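# Move steel cup to plate, hang two cups on plugs

## Task

Lift the steel cup off the fixture on the robot's right side and set it upside down on the steel plate. Then hang each of the two remaining loose cups upside down and pushed fully down: one onto the plug of that same right fixture, the other onto the plug of the empty fixture on the robot's left. Do not disturb the cup sitting under the dial indicator, and finish with neither hand gripping anything.

## Robot and tools

ROBOT. Two arms, left_arm and right_arm, each ending in a five-finger hand. right_arm has a right hand; left_arm has its mirror image. Base poses: left_arm at (-0.015, +0.229, +0.035) m, right_arm at (-0.055, -0.339, +0.047) m, both turned very slightly about z. A camera stand sits behind the arms. Loose objects may occasionally get a small shove from outside.

FRAMES. Scene frame: origin at table-top height midway between the nominal bases, +x out over the table, +z up, left_arm on the +y side (these names do not match image left/right). Reported end_effector_position (m) and end_effector_quat_wxyz are in the scene frame. Each arm is steered by its hand point, a point fixed to the palm: 0.15 m along the fingers from the wrist mount and 0.05 m in front of the palm. Its +z runs along straight fingers, +y out of the palm, +x across the palm away from the thumb (right hand; on the left hand +x points toward the thumb). Straight fingertips reach 0.06 to 0.07 m past the point, 0.06 m behind it along -y. A bracket on the little-finger side of the wrist can collide with things.

ROW LAYOUT. Every command row is one flat list of 28 numbers, each in [-1, 1], covering both arms even if one is idle: left_arm dx, dy, dz, rx, ry, rz; left hand little, ring, middle, index, thumb_bend, thumb_turn, force_limit, speed; then the same 14 for right_arm. The six pose numbers are offsets, not poses: they are measured along that arm's current Hand target axes, starting from the Hand target at the moment the action or move begins. 1.0 equals 0.6 m for dx, dy, dz, and 180 degrees for rx, ry, rz, which together form one rotation vector. Sending the same offset twice moves twice. Six zeros re-request the current Hand target. Finger numbers are targets: +1 open/straight, -1 closed; thumb_turn -1 puts the thumb opposite the fingers, +1 beside the palm. force_limit maps -1 to about 0 N up to +1 at 10 N (15 N for thumb motors). speed rises from near zero at -1 to full at +0.48 and above. There is no 'no change' value: to keep a hand as is, resend the last eight hand numbers actually executed for it (before any, use hand_measured plus hand_force_limit and hand_speed).

TOOLS.
execute_actions(actions, cameras): actions is a list of actions; each action is up to 15 rows, one per 1/30 s step, the final row held to fill 15 steps. All rows of one action count from the same start pose. cameras: list of names, ["all"], [] or null.
move(target, speed, blend, blocking, cameras): target is one 28-number row or a list of up to 15 rows; every row's offsets count from the Hand targets at the start, not from the previous row. The hand point travels a straight path, taking the shorter rotation. speed is top path speed in m/s, 0.002 to 4.3, default 0.25 (turn rate up to twice that in rad/s), one value or one per target. blend in metres rounds corners; 0 stops at each target. Total duration caps at 10 s. blocking=false returns after about 0.5 s while motion continues. Paths do not avoid obstacles or the other arm; avoid routing near an arm's own base.
wait(seconds, cameras): 0 to 10 s, arms hold their last command.
stop(cameras): brakes a running move.
zoom_image(camera, region): region [x0, y0, x1, y1] in pixels, at most 504 by 504, on the newest image of cam_head_left, cam_head_right, cam_high, cam_left_wrist or cam_right_wrist (all 672x504).
show_instructions(): shows reference images.
finished_scene(scene): ends the current scene, irreversibly; pass its number.

RESULTS. Each result gives per-arm pose, Hand target (last commanded pose after clipping; later offsets start here), joint positions, joint torques (own weight included, noisy, items 3 and 4 wrap at ±28 N m), joint velocities (omitted if only noise), and per hand hand_measured, hand_stopped_by (moving, target, force, stalled, fault), hand_load_n (positive when pushed open), hand_force_limit, hand_speed. A move adds a 'move:' line: done, off_target, moving, held or fault, plus limits such as paced (pose clipped) or held (steps withheld). done or off_target says nothing about contact. The scene number closes each result. MOTOR HOT warns of heating; OVER-TEMPERATURE FAULT means that arm has dropped for 30 to 60 s or more.

BEHAVIOUR. Arms track loosely: resting 1 to 3 cm (up to 5 cm) off, usually low, is normal. Orientation commands are clipped to 40 degrees from the measured one each step. If the hand settles short, send the remaining gap as a new offset. Close the thumb in front of the palm to grip objects 0.035 to 0.065 m thick; handles down to about 0.025 m. A motor starts only when its target changes by 0.002 or more, then locks at target or force_limit. For a gentle grip close at speed -0.94 or below. To squeeze harder, raise force_limit and send a target tighter than hand_measured; to release, send one more open. A dropping hand_load_n near 0 means a lost grip.

AVOID. Dropping or flinging cups, releasing moving parts, fast contacts, pressing far past contact, excessive finger force, letting anything leave the table, any contact between the two hands, and long stretched or stalled pushes that overheat motors.

Each tool is called after "Request:" by a JSON object that holds its "name" and its "arguments".

Reference images:

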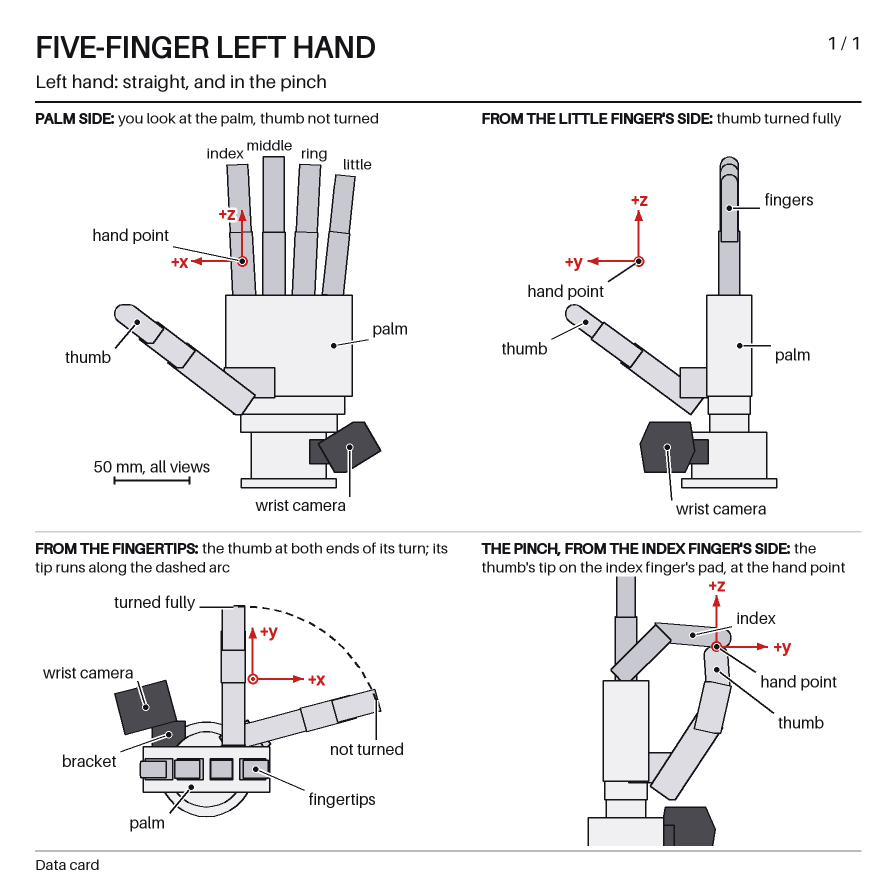

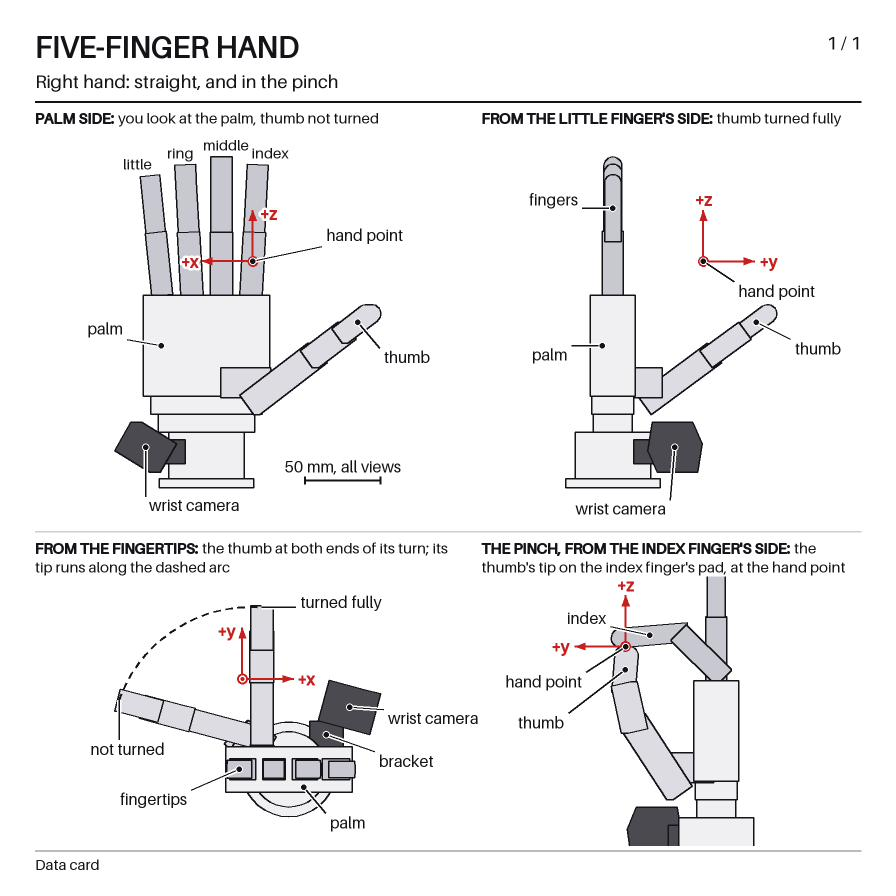

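## Session

Request:
{"name": "execute_actions", "arguments": {"actions": []}}

Scene clock: 0.00 s.
left_arm: end_effector_position=(+0.3632, +0.4399, +0.1540) hand_measured=(+1.000, +1.000, +1.000, +1.000, +1.000, +1.000) hand_load_n=(+0.0, +0.0, +0.0, +0.0, +0.0, +0.0) hand_stopped_by=(target, target, target, target, target, target) hand_force_limit=0.00 hand_speed=-0.80 end_effector_quat_wxyz=(+0.074, -0.443, +0.882, -0.145) | right_arm: end_effector_position=(+0.3558, -0.5476, +0.1605) hand_measured=(+1.000, +1.000, +1.000, +1.000, +1.000, +1.000) hand_load_n=(+0.0, +0.0, +0.0, +0.5, +0.0, +0.0) hand_stopped_by=(target, target, target, target, target, target) hand_force_limit=0.00 hand_speed=-0.80 end_effector_quat_wxyz=(-0.062, +0.995, -0.042, +0.071)
Joint positions: left_arm=[0.575 1.56 1.256 -1.139 0.301 1.167] | right_arm=[-0.35 1.553 1.232 -1.158 -0.164 -1.874]
Joint velocities: within noise
Joint torques (N m): no reading
Heat: left arm: hottest wrist pitch 23 °C; right arm: hottest wrist yaw 23 °C.
Hand target: left_arm +0.3689, +0.4434, +0.1570; +0.079, -0.442, +0.882, -0.144 | right_arm +0.3637, -0.5509, +0.1669; -0.058, +0.994, -0.041, +0.079

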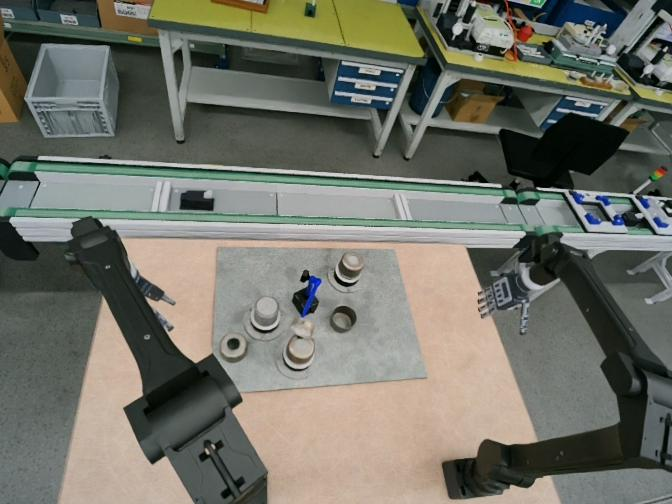

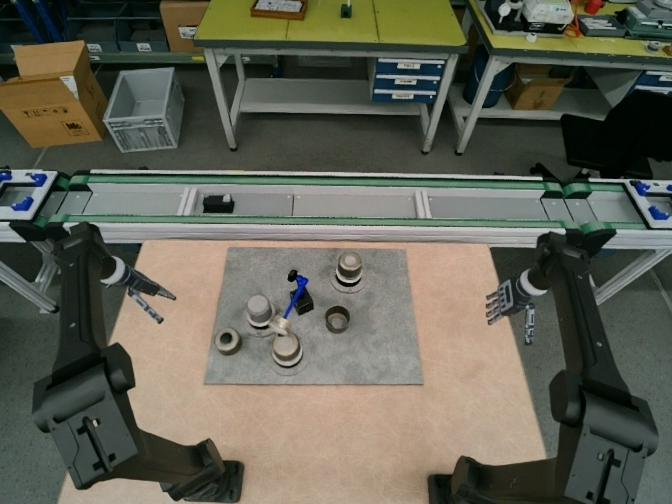

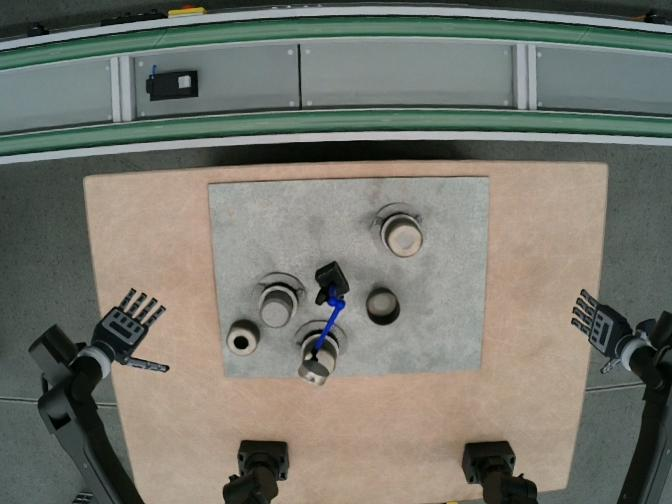

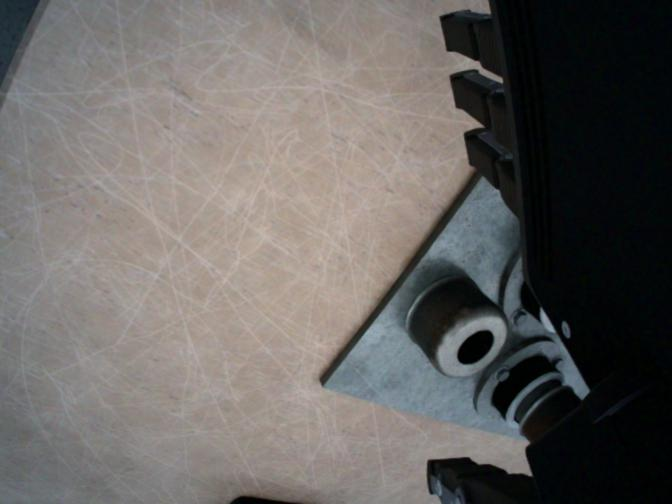

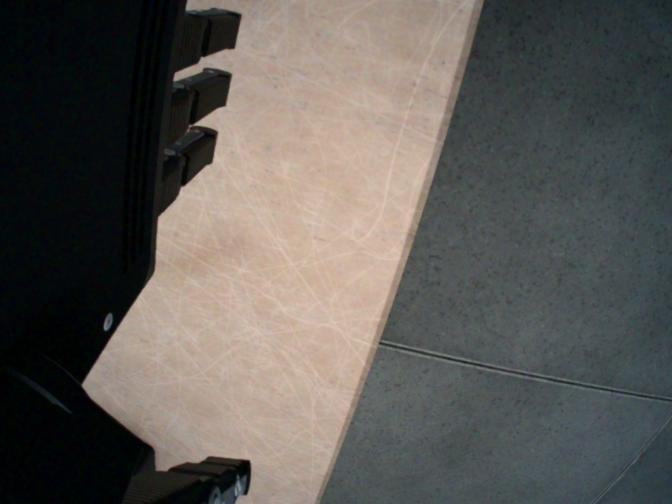

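Request:
{"name": "zoom_image", "arguments": {"camera": "cam_high", "region": [200, 170, 500, 395]}}

Request:
{"name": "zoom_image", "arguments": {"camera": "cam_head_right", "region": [200, 235, 430, 395]}}

Request:
{"name": "zoom_image", "arguments": {"camera": "cam_head_left", "region": [200, 235, 430, 395]}}

Request:
{"name": "zoom_image", "arguments": {"camera": "cam_left_wrist", "region": [300, 150, 672, 504]}}

Scaled by 1.680 from the camera's 672x504 image, which has a finer 960x720 frame.

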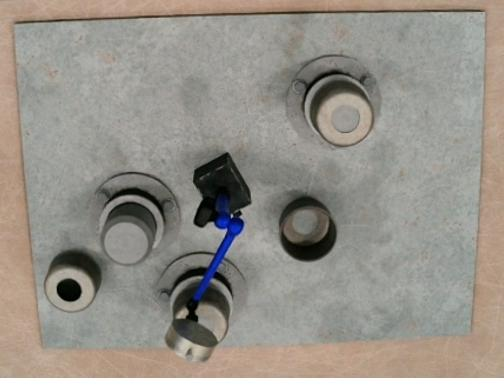

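Scaled by 2.191 from the camera's 672x504 image, which has a finer 960x720 frame.

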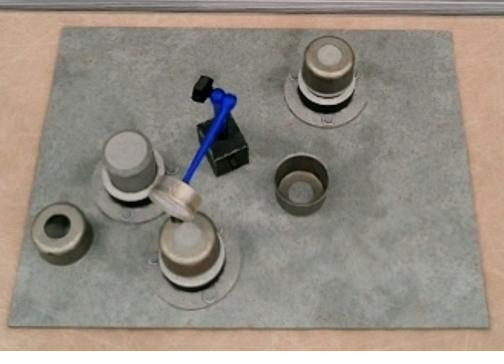

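Scaled by 2.191 from the camera's 672x504 image, which has a finer 960x720 frame.

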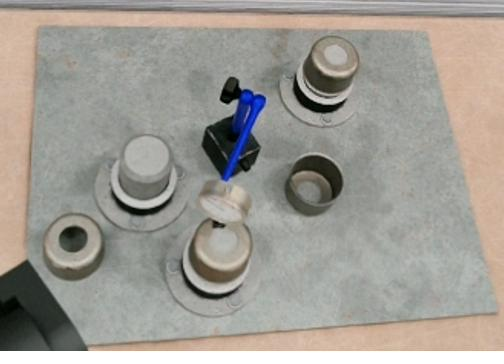

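Scaled by 1.355 from the camera's 672x504 image, which has a finer 960x720 frame.

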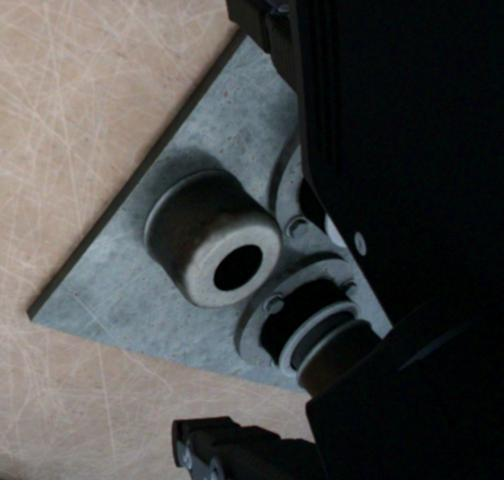

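Request:
{"name": "zoom_image", "arguments": {"camera": "cam_high", "region": [340, 260, 430, 350]}}

Request:
{"name": "zoom_image", "arguments": {"camera": "cam_high", "region": [215, 260, 325, 370]}}

Request:
{"name": "zoom_image", "arguments": {"camera": "cam_head_right", "region": [205, 270, 315, 380]}}

Request:
{"name": "zoom_image", "arguments": {"camera": "cam_head_right", "region": [310, 240, 400, 340]}}

Request:
{"name": "zoom_image", "arguments": {"camera": "cam_high", "region": [365, 190, 445, 270]}}

Scaled by 5.600 from the camera's 672x504 image, which has a finer 960x720 frame.

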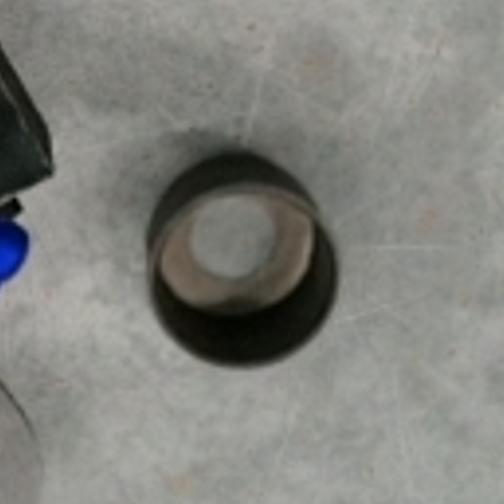

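Scaled by 4.582 from the camera's 672x504 image, which has a finer 960x720 frame.

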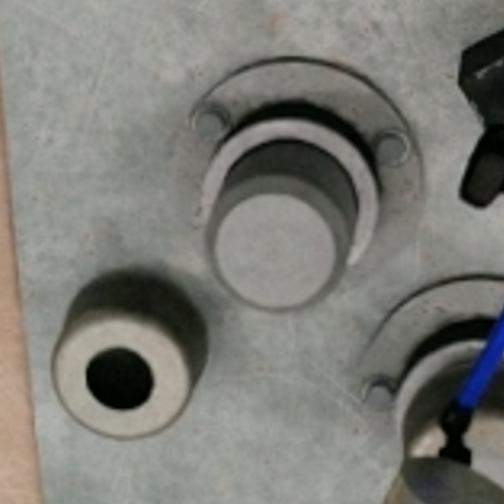

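Scaled by 4.582 from the camera's 672x504 image, which has a finer 960x720 frame.

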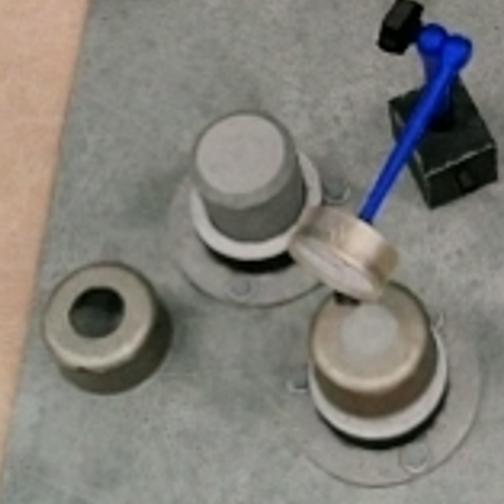

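Scaled by 5.040 from the camera's 672x504 image, which has a finer 960x720 frame.

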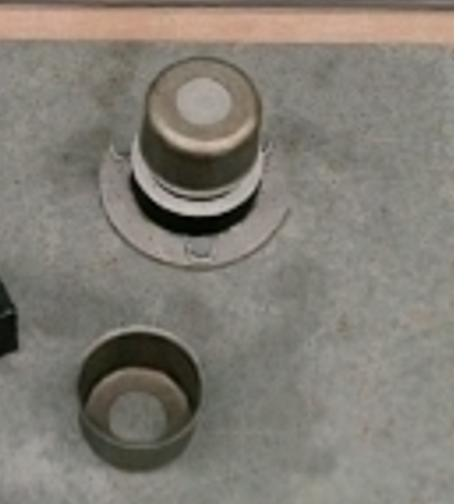

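Scaled by 6.300 from the camera's 672x504 image, which has a finer 960x720 frame.

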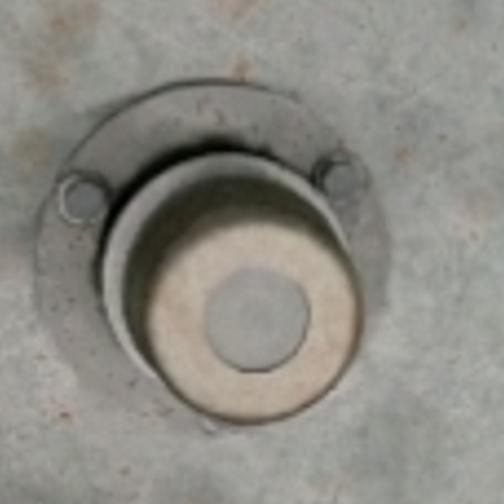

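Request:
{"name": "move", "arguments": {"target": [0.3908,-0.1718,-0.0748,0.2064,-0.0967,-0.1302,1,1,0.5,0.5,1,-1,0,0, 0,0,0,0,0,0,1,1,1,1,1,1,0,-0.8], "cameras": ["all"]}}

Scene clock: 98.00 s.
left_arm: end_effector_position=(+0.2942, +0.2068, +0.2331) hand_measured=(+1.000, +1.000, +0.500, +0.500, +1.000, -1.000) hand_load_n=(+0.0, +0.0, +0.0, +0.0, +0.0, +0.0) hand_stopped_by=(target, target, target, target, target, target) hand_force_limit=0.00 hand_speed=0.00 end_effector_quat_wxyz=(+0.314, -0.575, +0.665, -0.358) | right_arm: end_effector_position=(+0.3558, -0.5476, +0.1605) hand_measured=(+1.000, +1.000, +1.000, +1.000, +1.000, +1.000) hand_load_n=(+0.0, +0.0, +0.0, +0.0, +0.0, +0.0) hand_stopped_by=(target, target, target, target, target, target) hand_force_limit=0.00 hand_speed=-0.80 end_effector_quat_wxyz=(-0.062, +0.995, -0.042, +0.071)
Joint positions: left_arm=[0.169 0.586 0.585 -0.595 0.233 0.161] | right_arm=[-0.35 1.553 1.232 -1.158 -0.164 -1.874]
Joint torques (N m): left_arm=[0.26 -0.91 8.43 2.69 0.14 -0.04] | right_arm=[0.67 -15.15 9.05 0.42 -0.07 -0.01]
Heat: left arm: hottest elbow 30 °C; right arm: hottest elbow 28 °C.
Hand target: left_arm +0.2952, +0.2051, +0.2302; +0.313, -0.577, +0.663, -0.361 | right_arm +0.3637, -0.5509, +0.1669; -0.058, +0.994, -0.041, +0.079
Off the commanded pose: left_arm 0.003 m, 0 deg | right_arm 0.011 m, 1 deg.
move: off_target (right_arm)
camera_calibration:
cam_left_wrist: T_world_to_cam=[[0.487585, -0.386094, 0.783066, -0.243059], [-0.69258, -0.71715, 0.0776488, 0.332814], [0.531596, -0.580196, -0.617072, 0.22466], [0, 0, 0, 1]] pos_world=[0.229584, 0.27518, 0.30312]

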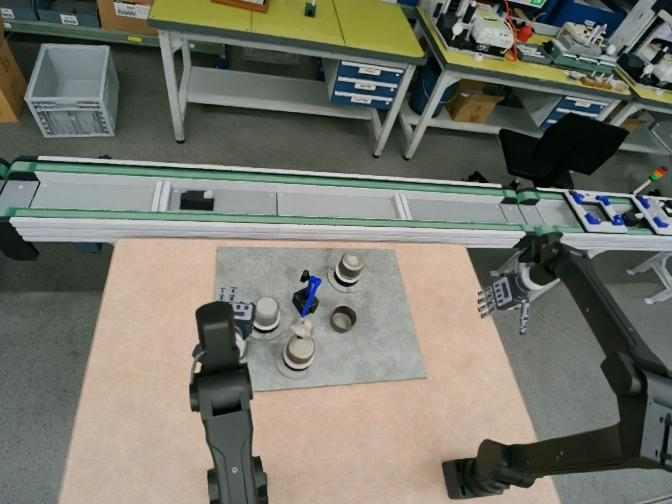

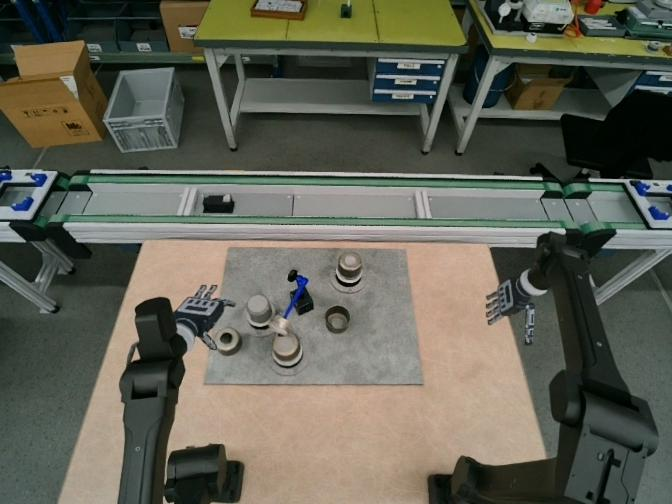

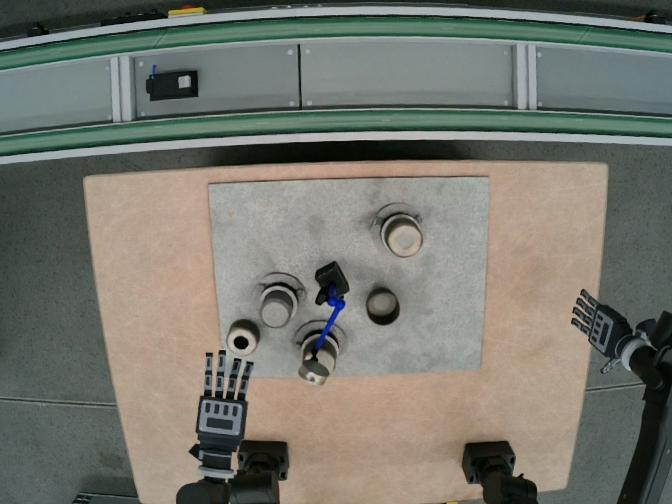

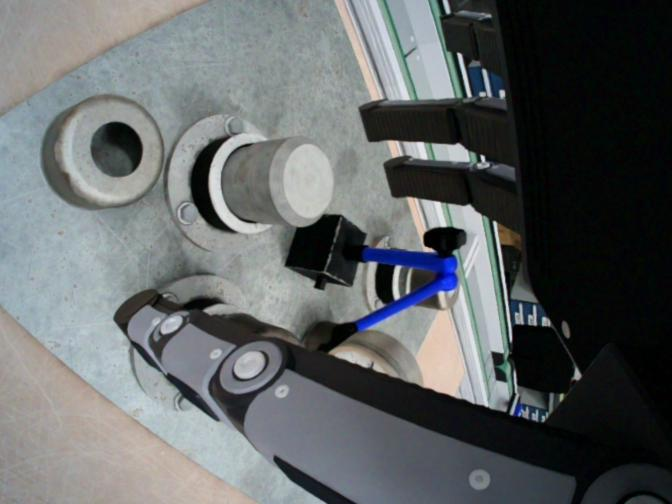

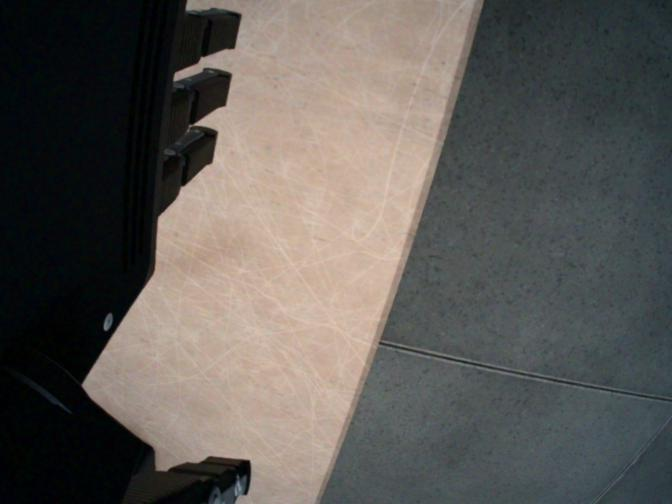

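Request:
{"name": "move", "arguments": {"target": [-0.0437,0.1265,0.1272,0,0,0,1,1,0.5,0.5,1,-1,0,0, 0.0553,-0.6862,-0.0642,0.2201,0.1581,0.3342,1,1,0.5,0.5,1,-1,0,0], "cameras": ["all"]}}

Scene clock: 113.63 s.
left_arm: end_effector_position=(+0.3219, +0.2244, +0.1302) hand_measured=(+1.000, +1.000, +0.500, +0.500, +1.000, -1.000) hand_load_n=(+0.0, +0.0, +0.0, +0.0, +0.0, +0.0) hand_stopped_by=(target, target, target, target, target, target) hand_force_limit=0.00 hand_speed=0.00 end_effector_quat_wxyz=(+0.312, -0.576, +0.662, -0.364) | right_arm: end_effector_position=(+0.4187, -0.1515, +0.2541) hand_measured=(+1.000, +1.000, +0.500, +0.500, +1.000, -1.000) hand_load_n=(-0.5, +0.0, +0.0, +0.0, +0.0, +0.0) hand_stopped_by=(target, target, target, target, target, target) hand_force_limit=0.00 hand_speed=0.00 end_effector_quat_wxyz=(-0.382, +0.727, -0.503, +0.269)
Joint positions: left_arm=[0.24 0.805 0.378 -0.174 0.299 0.193] | right_arm=[0.353 1.215 0.947 -0.331 -0.037 -0.033]
Joint torques (N m): left_arm=[1.38 -1.79 7.65 2.65 0.42 0.16] | right_arm=[0.5 -12.45 8.31 2.45 0.11 0.08]
Heat: left arm: hottest elbow 29 °C; right arm: hottest elbow 29 °C.
Hand target: left_arm +0.3213, +0.2277, +0.1250; +0.313, -0.577, +0.663, -0.361 | right_arm +0.4200, -0.1508, +0.2603; -0.393, +0.719, -0.503, +0.275
Off the commanded pose: left_arm 0.006 m, 0 deg | right_arm 0.006 m, 2 deg.
move: done
camera_calibration:
cam_left_wrist: T_world_to_cam=[[0.482893, -0.378151, 0.78982, -0.170372], [-0.693768, -0.715564, 0.081568, 0.372044], [0.534322, -0.587341, -0.60789, 0.156272], [0, 0, 0, 1]] pos_world=[0.256884, 0.29358, 0.199212]
cam_right_wrist: T_world_to_cam=[[-0.387157, -0.45044, -0.804496, 0.301275], [-0.82445, 0.559765, 0.0833453, 0.404531], [0.412786, 0.695534, -0.588082, 0.197951], [0, 0, 0, 1]] pos_world=[0.368445, -0.228418, 0.32507]

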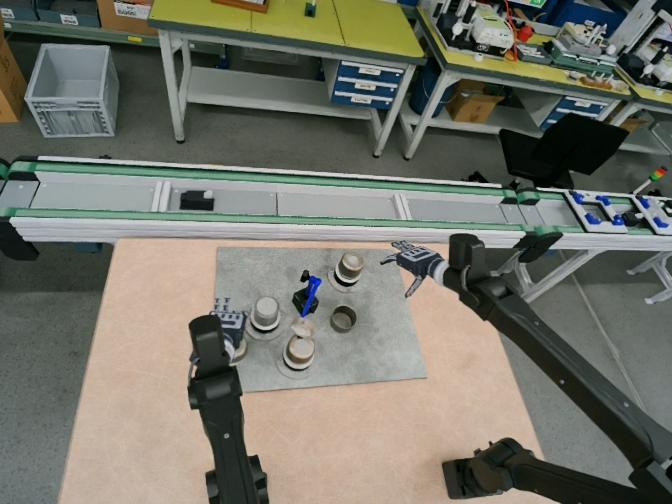

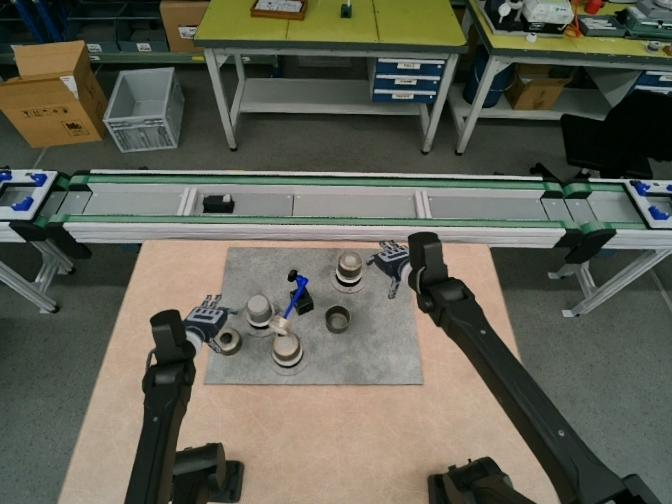

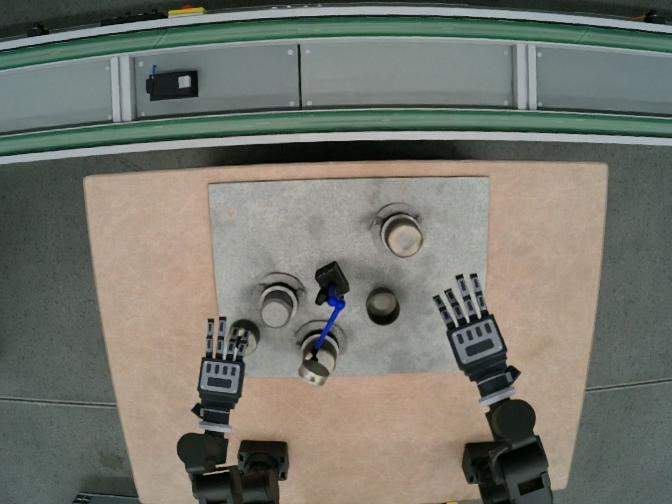

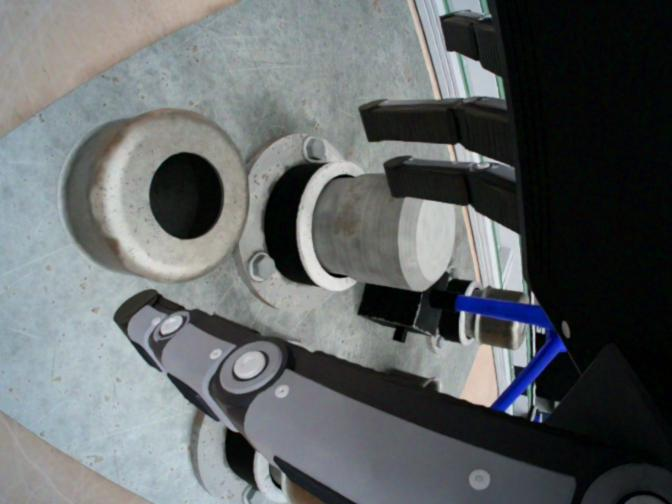

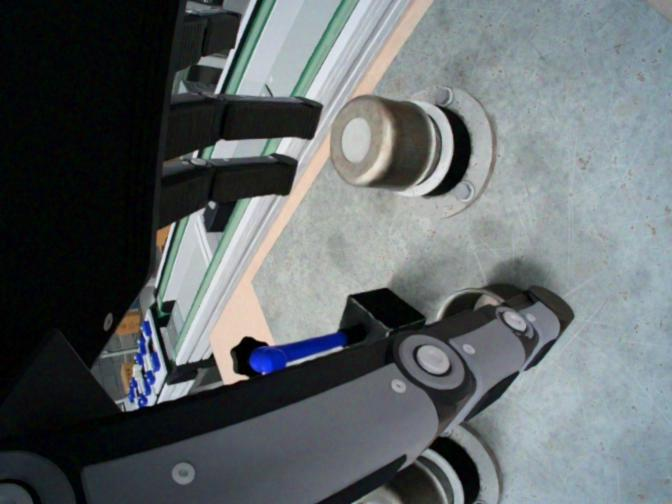

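Request:
{"name": "move", "arguments": {"target": [-0.0048,0.1168,0.0740,0,0,0,1,1,0.5,0.5,1,-1,0,0, -0.0620,-0.0282,0.2763,0,0,0,1,1,0.5,0.5,1,-1,0,0], "cameras": ["all"], "speed": 0.12}}

Scene clock: 127.20 s.
left_arm: end_effector_position=(+0.3228, +0.2275, +0.0460) hand_measured=(+1.000, +1.000, +0.500, +0.500, +1.000, -1.000) hand_load_n=(+0.0, +0.0, +0.0, +0.0, +0.0, +0.0) hand_stopped_by=(target, target, target, target, target, target) hand_force_limit=0.00 hand_speed=0.00 end_effector_quat_wxyz=(+0.312, -0.576, +0.662, -0.363) | right_arm: end_effector_position=(+0.5243, -0.0802, +0.1641) hand_measured=(+1.000, +1.000, +0.500, +0.500, +1.000, -1.000) hand_load_n=(+0.0, +0.0, +0.0, +0.0, +0.0, +0.0) hand_stopped_by=(target, target, target, target, target, target) hand_force_limit=0.00 hand_speed=0.00 end_effector_quat_wxyz=(-0.370, +0.731, -0.509, +0.264)
Joint positions: left_arm=[0.253 1.095 0.234 0.256 0.309 0.201] | right_arm=[0.426 1.637 1.145 -0.137 0.032 0.012]
Joint torques (N m): left_arm=[1.14 -3.55 5.78 2.44 0.4 0.12] | right_arm=[1.49 -16.09 12.01 2.43 0.15 0.1]
Heat: left arm: hottest elbow 28 °C; right arm: hottest elbow 31 °C.
Hand target: left_arm +0.3208, +0.2306, +0.0420; +0.313, -0.577, +0.663, -0.360 | right_arm +0.5470, -0.0649, +0.1850; -0.393, +0.719, -0.503, +0.275
Off the commanded pose: left_arm 0.005 m, 0 deg | right_arm 0.034 m, 3 deg.
move: off_target (right_arm)
camera_calibration:
cam_left_wrist: T_world_to_cam=[[0.48372, -0.378174, 0.789303, -0.103278], [-0.693752, -0.71549, 0.0823534, 0.381639], [0.533595, -0.587416, -0.608456, 0.106702], [0, 0, 0, 1]] pos_world=[0.257785, 0.29668, 0.115012]
cam_right_wrist: T_world_to_cam=[[-0.412654, -0.457088, -0.7879, 0.311979], [-0.817216, 0.567837, 0.0985855, 0.453599], [0.402337, 0.684566, -0.60786, 0.0597708], [0, 0, 0, 1]] pos_world=[0.47538, -0.155886, 0.237422]

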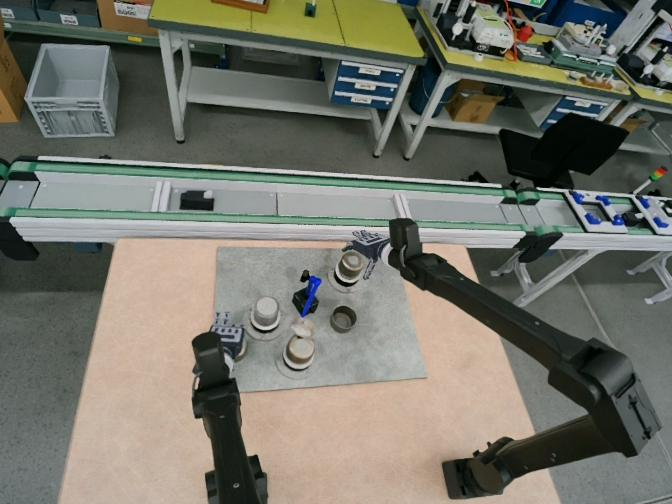

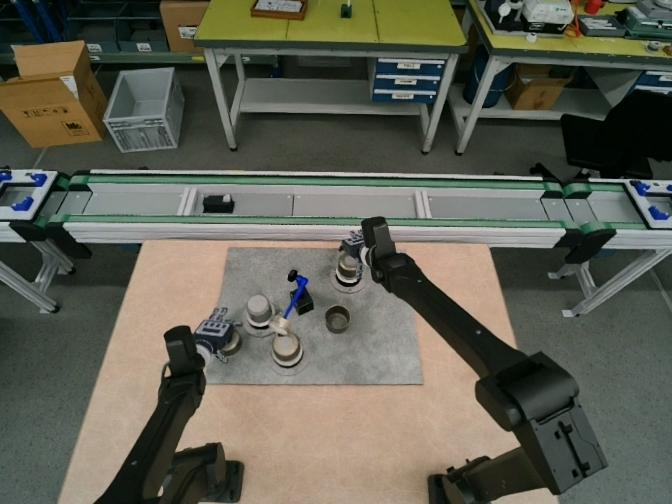

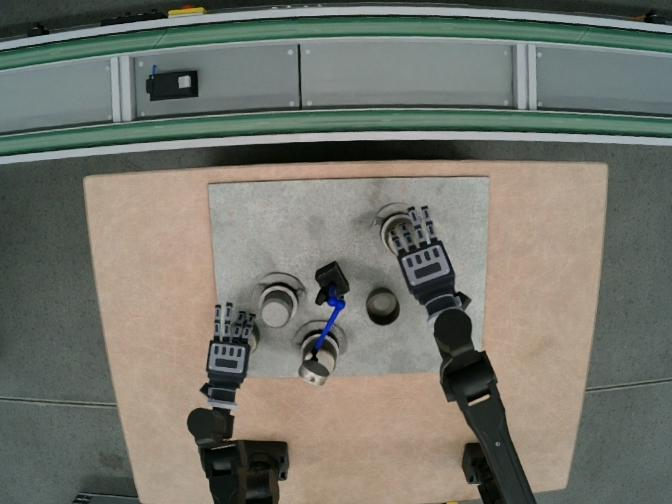

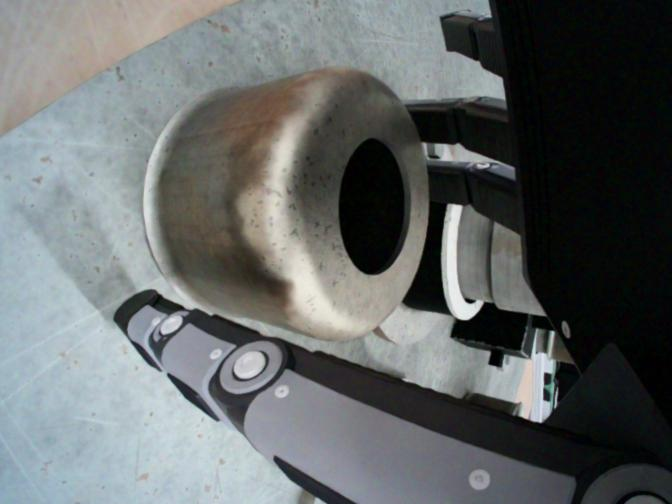

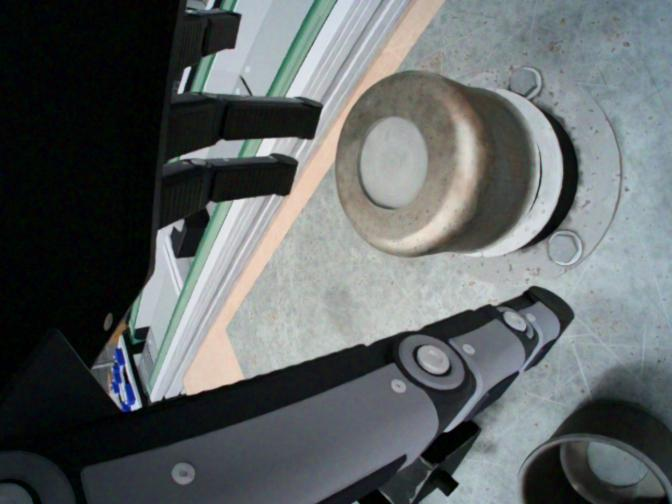

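Request:
{"name": "move", "arguments": {"target": [0,0.0070,0.0045,0,0,0,1,1,0.5,0.5,1,-1,0,0, -0.0028,0.0012,0.0568,0.012,0,0,1,1,0.5,0.5,1,-1,0,0], "cameras": ["cam_left_wrist","cam_right_wrist"], "speed": 0.12}}

Scene clock: 146.87 s.
left_arm: end_effector_position=(+0.3236, +0.2276, +0.0423) hand_measured=(+1.000, +1.000, +0.500, +0.500, +1.000, -1.000) hand_load_n=(+0.0, +0.0, +0.0, +0.0, +0.0, +0.0) hand_stopped_by=(target, target, target, target, target, target) hand_force_limit=0.00 hand_speed=0.00 end_effector_quat_wxyz=(+0.313, -0.575, +0.662, -0.364) | right_arm: end_effector_position=(+0.5508, -0.0697, +0.1452) hand_measured=(+1.000, +1.000, +0.500, +0.500, +1.000, -1.000) hand_load_n=(+0.0, +0.0, +0.0, +0.0, +0.0, +0.0) hand_stopped_by=(target, target, target, target, target, target) hand_force_limit=0.00 hand_speed=0.00 end_effector_quat_wxyz=(-0.383, +0.724, -0.505, +0.273)
Joint positions: left_arm=[0.253 1.117 0.229 0.288 0.31 0.201] | right_arm=[0.427 1.719 1.177 -0.05 0.034 0.012]
Joint torques (N m): left_arm=[1.67 -4.01 5.59 2.7 0.39 0.11] | right_arm=[1.44 -17.03 11.71 2.54 0.15 0.08]
Heat: left arm: hottest elbow 28 °C; right arm: hottest elbow 35 °C.
Hand target: left_arm +0.3208, +0.2306, +0.0370; +0.313, -0.577, +0.663, -0.361 | right_arm +0.5730, -0.0537, +0.1660; -0.406, +0.711, -0.498, +0.285
Off the commanded pose: left_arm 0.007 m, 0 deg | right_arm 0.034 m, 3 deg.
move: off_target (right_arm)
camera_calibration:
cam_left_wrist: T_world_to_cam=[[0.480457, -0.379249, 0.790779, -0.0995031], [-0.694469, -0.715178, 0.0789494, 0.382988], [0.535606, -0.587103, -0.606989, 0.103239], [0, 0, 0, 1]] pos_world=[0.258485, 0.29678, 0.111113]
cam_right_wrist: T_world_to_cam=[[-0.385931, -0.446245, -0.807417, 0.301753], [-0.819456, 0.567829, 0.0778566, 0.475392], [0.423732, 0.69169, -0.584821, 0.0157814], [0, 0, 0, 1]] pos_world=[0.499331, -0.146201, 0.215857]
Images, in order (width x height): cam_left_wrist 672x504, cam_right_wrist 672x504.

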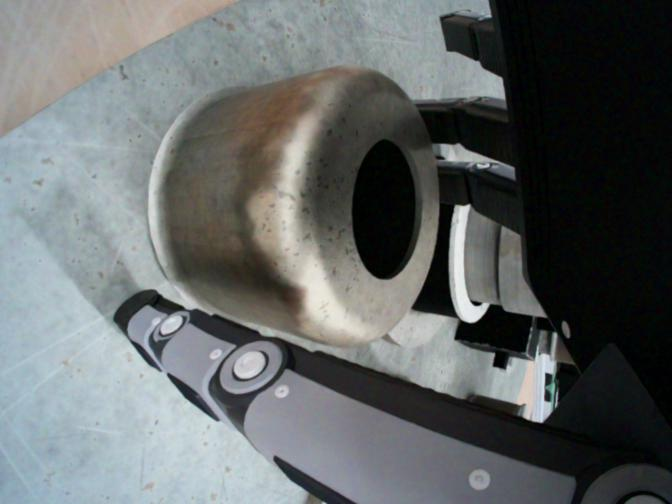

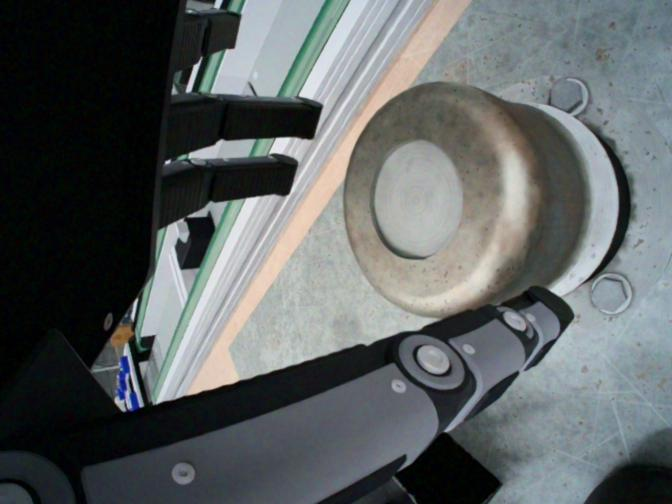

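Request:
{"name": "move", "arguments": {"target": [0,0,0,0,0,0,1,1,0.0,0.0,0.3,-1,0,-0.85, 0,0.0482,0.0267,0,0,0,1,1,0.5,0.5,1,-1,0,0], "cameras": ["cam_left_wrist","cam_right_wrist"], "speed": 0.1}}

Scene clock: 154.83 s.
left_arm: end_effector_position=(+0.3243, +0.2278, +0.0430) hand_measured=(+1.000, +1.000, +0.240, +0.210, +0.864, -1.000) hand_load_n=(+0.0, +0.0, +5.0, +6.0, +10.0, +0.0) hand_stopped_by=(target, target, force, force, force, target) hand_force_limit=0.00 hand_speed=-0.85 end_effector_quat_wxyz=(+0.315, -0.574, +0.662, -0.365) | right_arm: end_effector_position=(+0.5608, -0.0657, +0.1485) hand_measured=(+1.000, +1.000, +0.500, +0.500, +1.000, -1.000) hand_load_n=(+0.0, +0.0, +0.0, +0.0, +2.0, -1.0) hand_stopped_by=(target, target, target, target, target, target) hand_force_limit=0.00 hand_speed=0.00 end_effector_quat_wxyz=(-0.399, +0.714, -0.500, +0.284)
Joint positions: left_arm=[0.253 1.117 0.229 0.292 0.311 0.201] | right_arm=[0.427 1.731 1.177 0.007 0.034 0.012]
Joint torques (N m): left_arm=[1.38 -3.02 5.55 2.54 0.35 0.2] | right_arm=[1.49 -14.39 9.02 3.44 0.14 0.07]
Heat: left arm: hottest elbow 28 °C; right arm: hottest elbow 36 °C.
Hand target: left_arm +0.3208, +0.2307, +0.0370; +0.313, -0.577, +0.663, -0.360 | right_arm +0.5722, -0.0541, +0.1329; -0.406, +0.711, -0.498, +0.285
Off the commanded pose: left_arm 0.007 m, 1 deg | right_arm 0.023 m, 1 deg.
move: off_target (right_arm)
camera_calibration:
cam_left_wrist: T_world_to_cam=[[0.477367, -0.379679, 0.792442, -0.0992737], [-0.694916, -0.715062, 0.0760132, 0.383779], [0.537785, -0.586967, -0.605192, 0.102641], [0, 0, 0, 1]] pos_world=[0.258885, 0.29698, 0.111614]
cam_right_wrist: T_world_to_cam=[[-0.352274, -0.432328, -0.830057, 0.295528], [-0.821872, 0.567164, 0.0533978, 0.485942], [0.447693, 0.701012, -0.555116, -0.00644993], [0, 0, 0, 1]] pos_world=[0.506377, -0.143322, 0.215776]
Images, in order (width x height): cam_left_wrist 672x504, cam_right_wrist 672x504.

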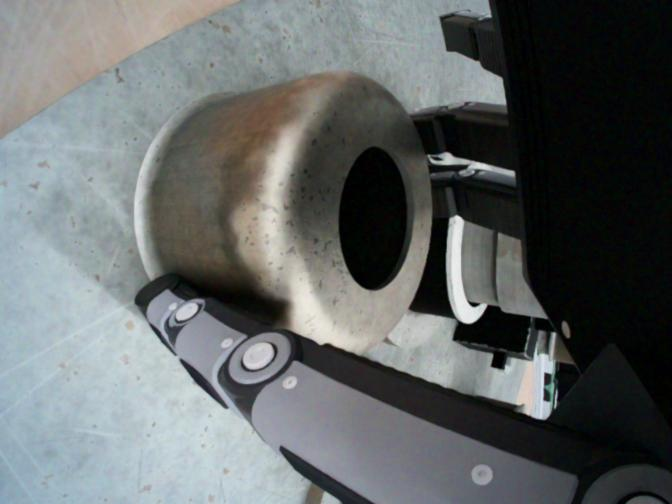

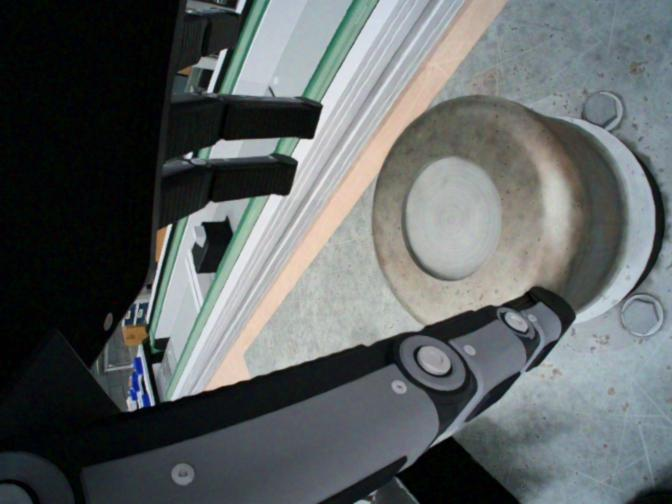

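Request:
{"name": "move", "arguments": {"target": [0,-0.1929,-0.1253,0,0,0,1,1,0.0,0.0,0.3,-1,0,-0.85, 0.0052,-0.0473,-0.0438,0,0,0,1,1,0.5,0.5,1,-1,0,0], "cameras": ["all"], "speed": 0.12}}

Scene clock: 169.53 s.
left_arm: end_effector_position=(+0.3028, +0.2234, +0.1415) hand_measured=(+1.000, +1.000, +0.240, +0.210, +0.864, -1.000) hand_load_n=(+0.0, +0.0, +5.0, +5.5, +10.5, +0.0) hand_stopped_by=(target, target, force, force, force, target) hand_force_limit=0.00 hand_speed=-0.85 end_effector_quat_wxyz=(+0.284, -0.590, +0.671, -0.348) | right_arm: end_effector_position=(+0.5570, -0.0672, +0.1457) hand_measured=(+1.000, +1.000, +0.500, +0.500, +1.000, -1.000) hand_load_n=(+0.0, +0.0, +0.0, +0.0, +0.0, +0.0) hand_stopped_by=(target, target, target, target, target, target) hand_force_limit=0.00 hand_speed=0.00 end_effector_quat_wxyz=(-0.392, +0.718, -0.502, +0.279)
Joint positions: left_arm=[0.254 0.747 0.423 -0.353 0.309 0.204] | right_arm=[0.427 1.729 1.177 -0.014 0.034 0.012]
Joint torques (N m): left_arm=[1.73 -2.96 12.68 1.87 0.48 0.15] | right_arm=[0.97 -20.54 10.32 1.17 -0.01 0.05]
Heat: left arm: hottest elbow 28 °C; right arm: hottest elbow 36 °C.
Hand target: left_arm +0.3207, +0.2307, +0.1751; +0.313, -0.577, +0.663, -0.361 | right_arm +0.5656, -0.0598, +0.1708; -0.406, +0.711, -0.498, +0.285
Off the commanded pose: left_arm 0.039 m, 4 deg | right_arm 0.027 m, 2 deg.
move: off_target (left_arm, right_arm)
camera_calibration:
cam_left_wrist: T_world_to_cam=[[0.537948, -0.368367, 0.758233, -0.184827], [-0.686705, -0.713186, 0.140719, 0.346124], [0.488925, -0.596382, -0.636617, 0.192517], [0, 0, 0, 1]] pos_world=[0.242986, 0.29358, 0.213995]
cam_right_wrist: T_world_to_cam=[[-0.366897, -0.438201, -0.820589, 0.297466], [-0.820821, 0.567601, 0.0638974, 0.481747], [0.437767, 0.697, -0.567935, 0.00175426], [0, 0, 0, 1]] pos_world=[0.5038, -0.144313, 0.214311]

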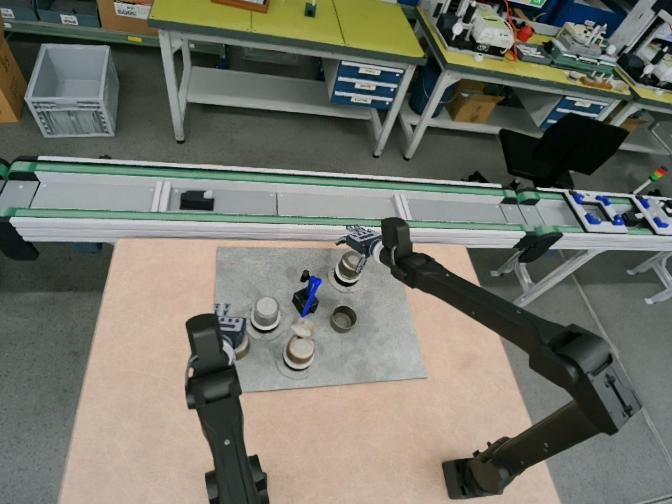

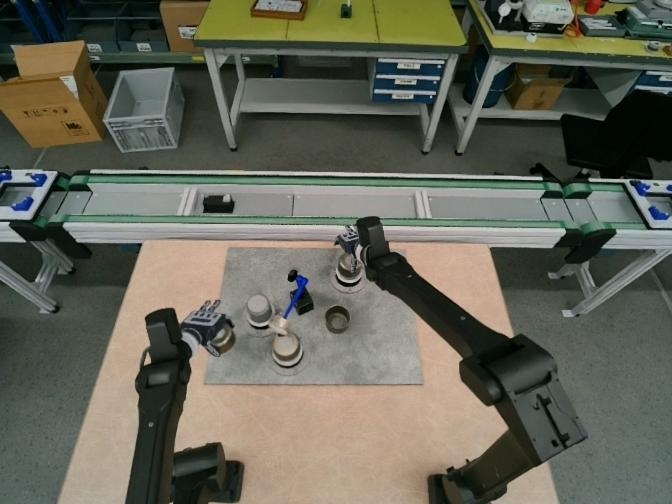

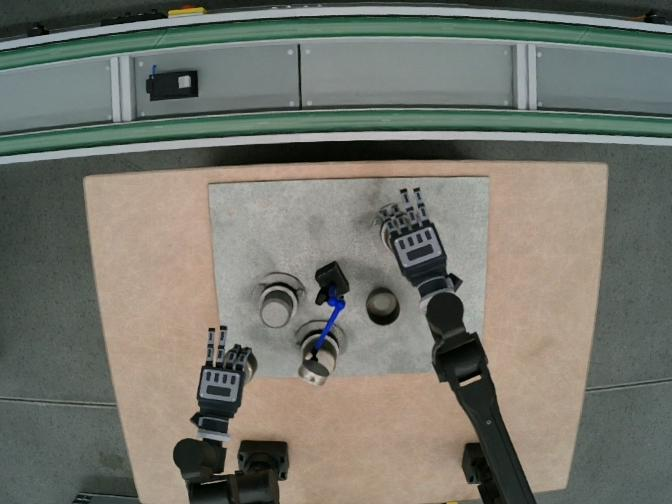

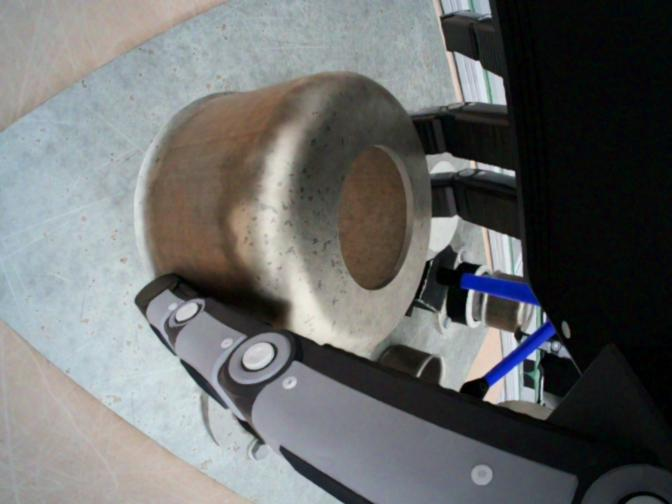

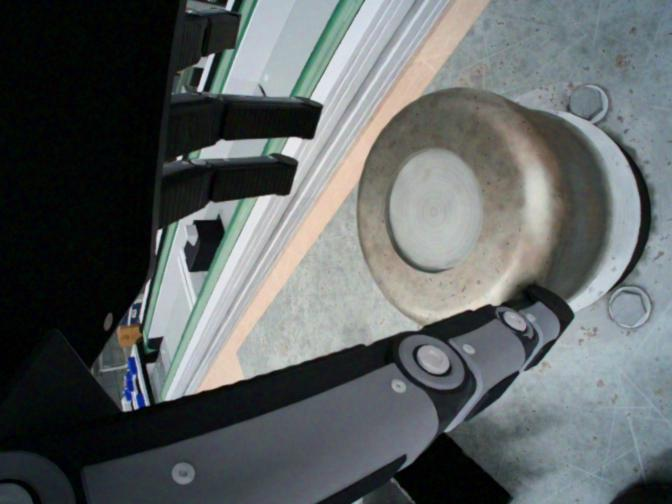

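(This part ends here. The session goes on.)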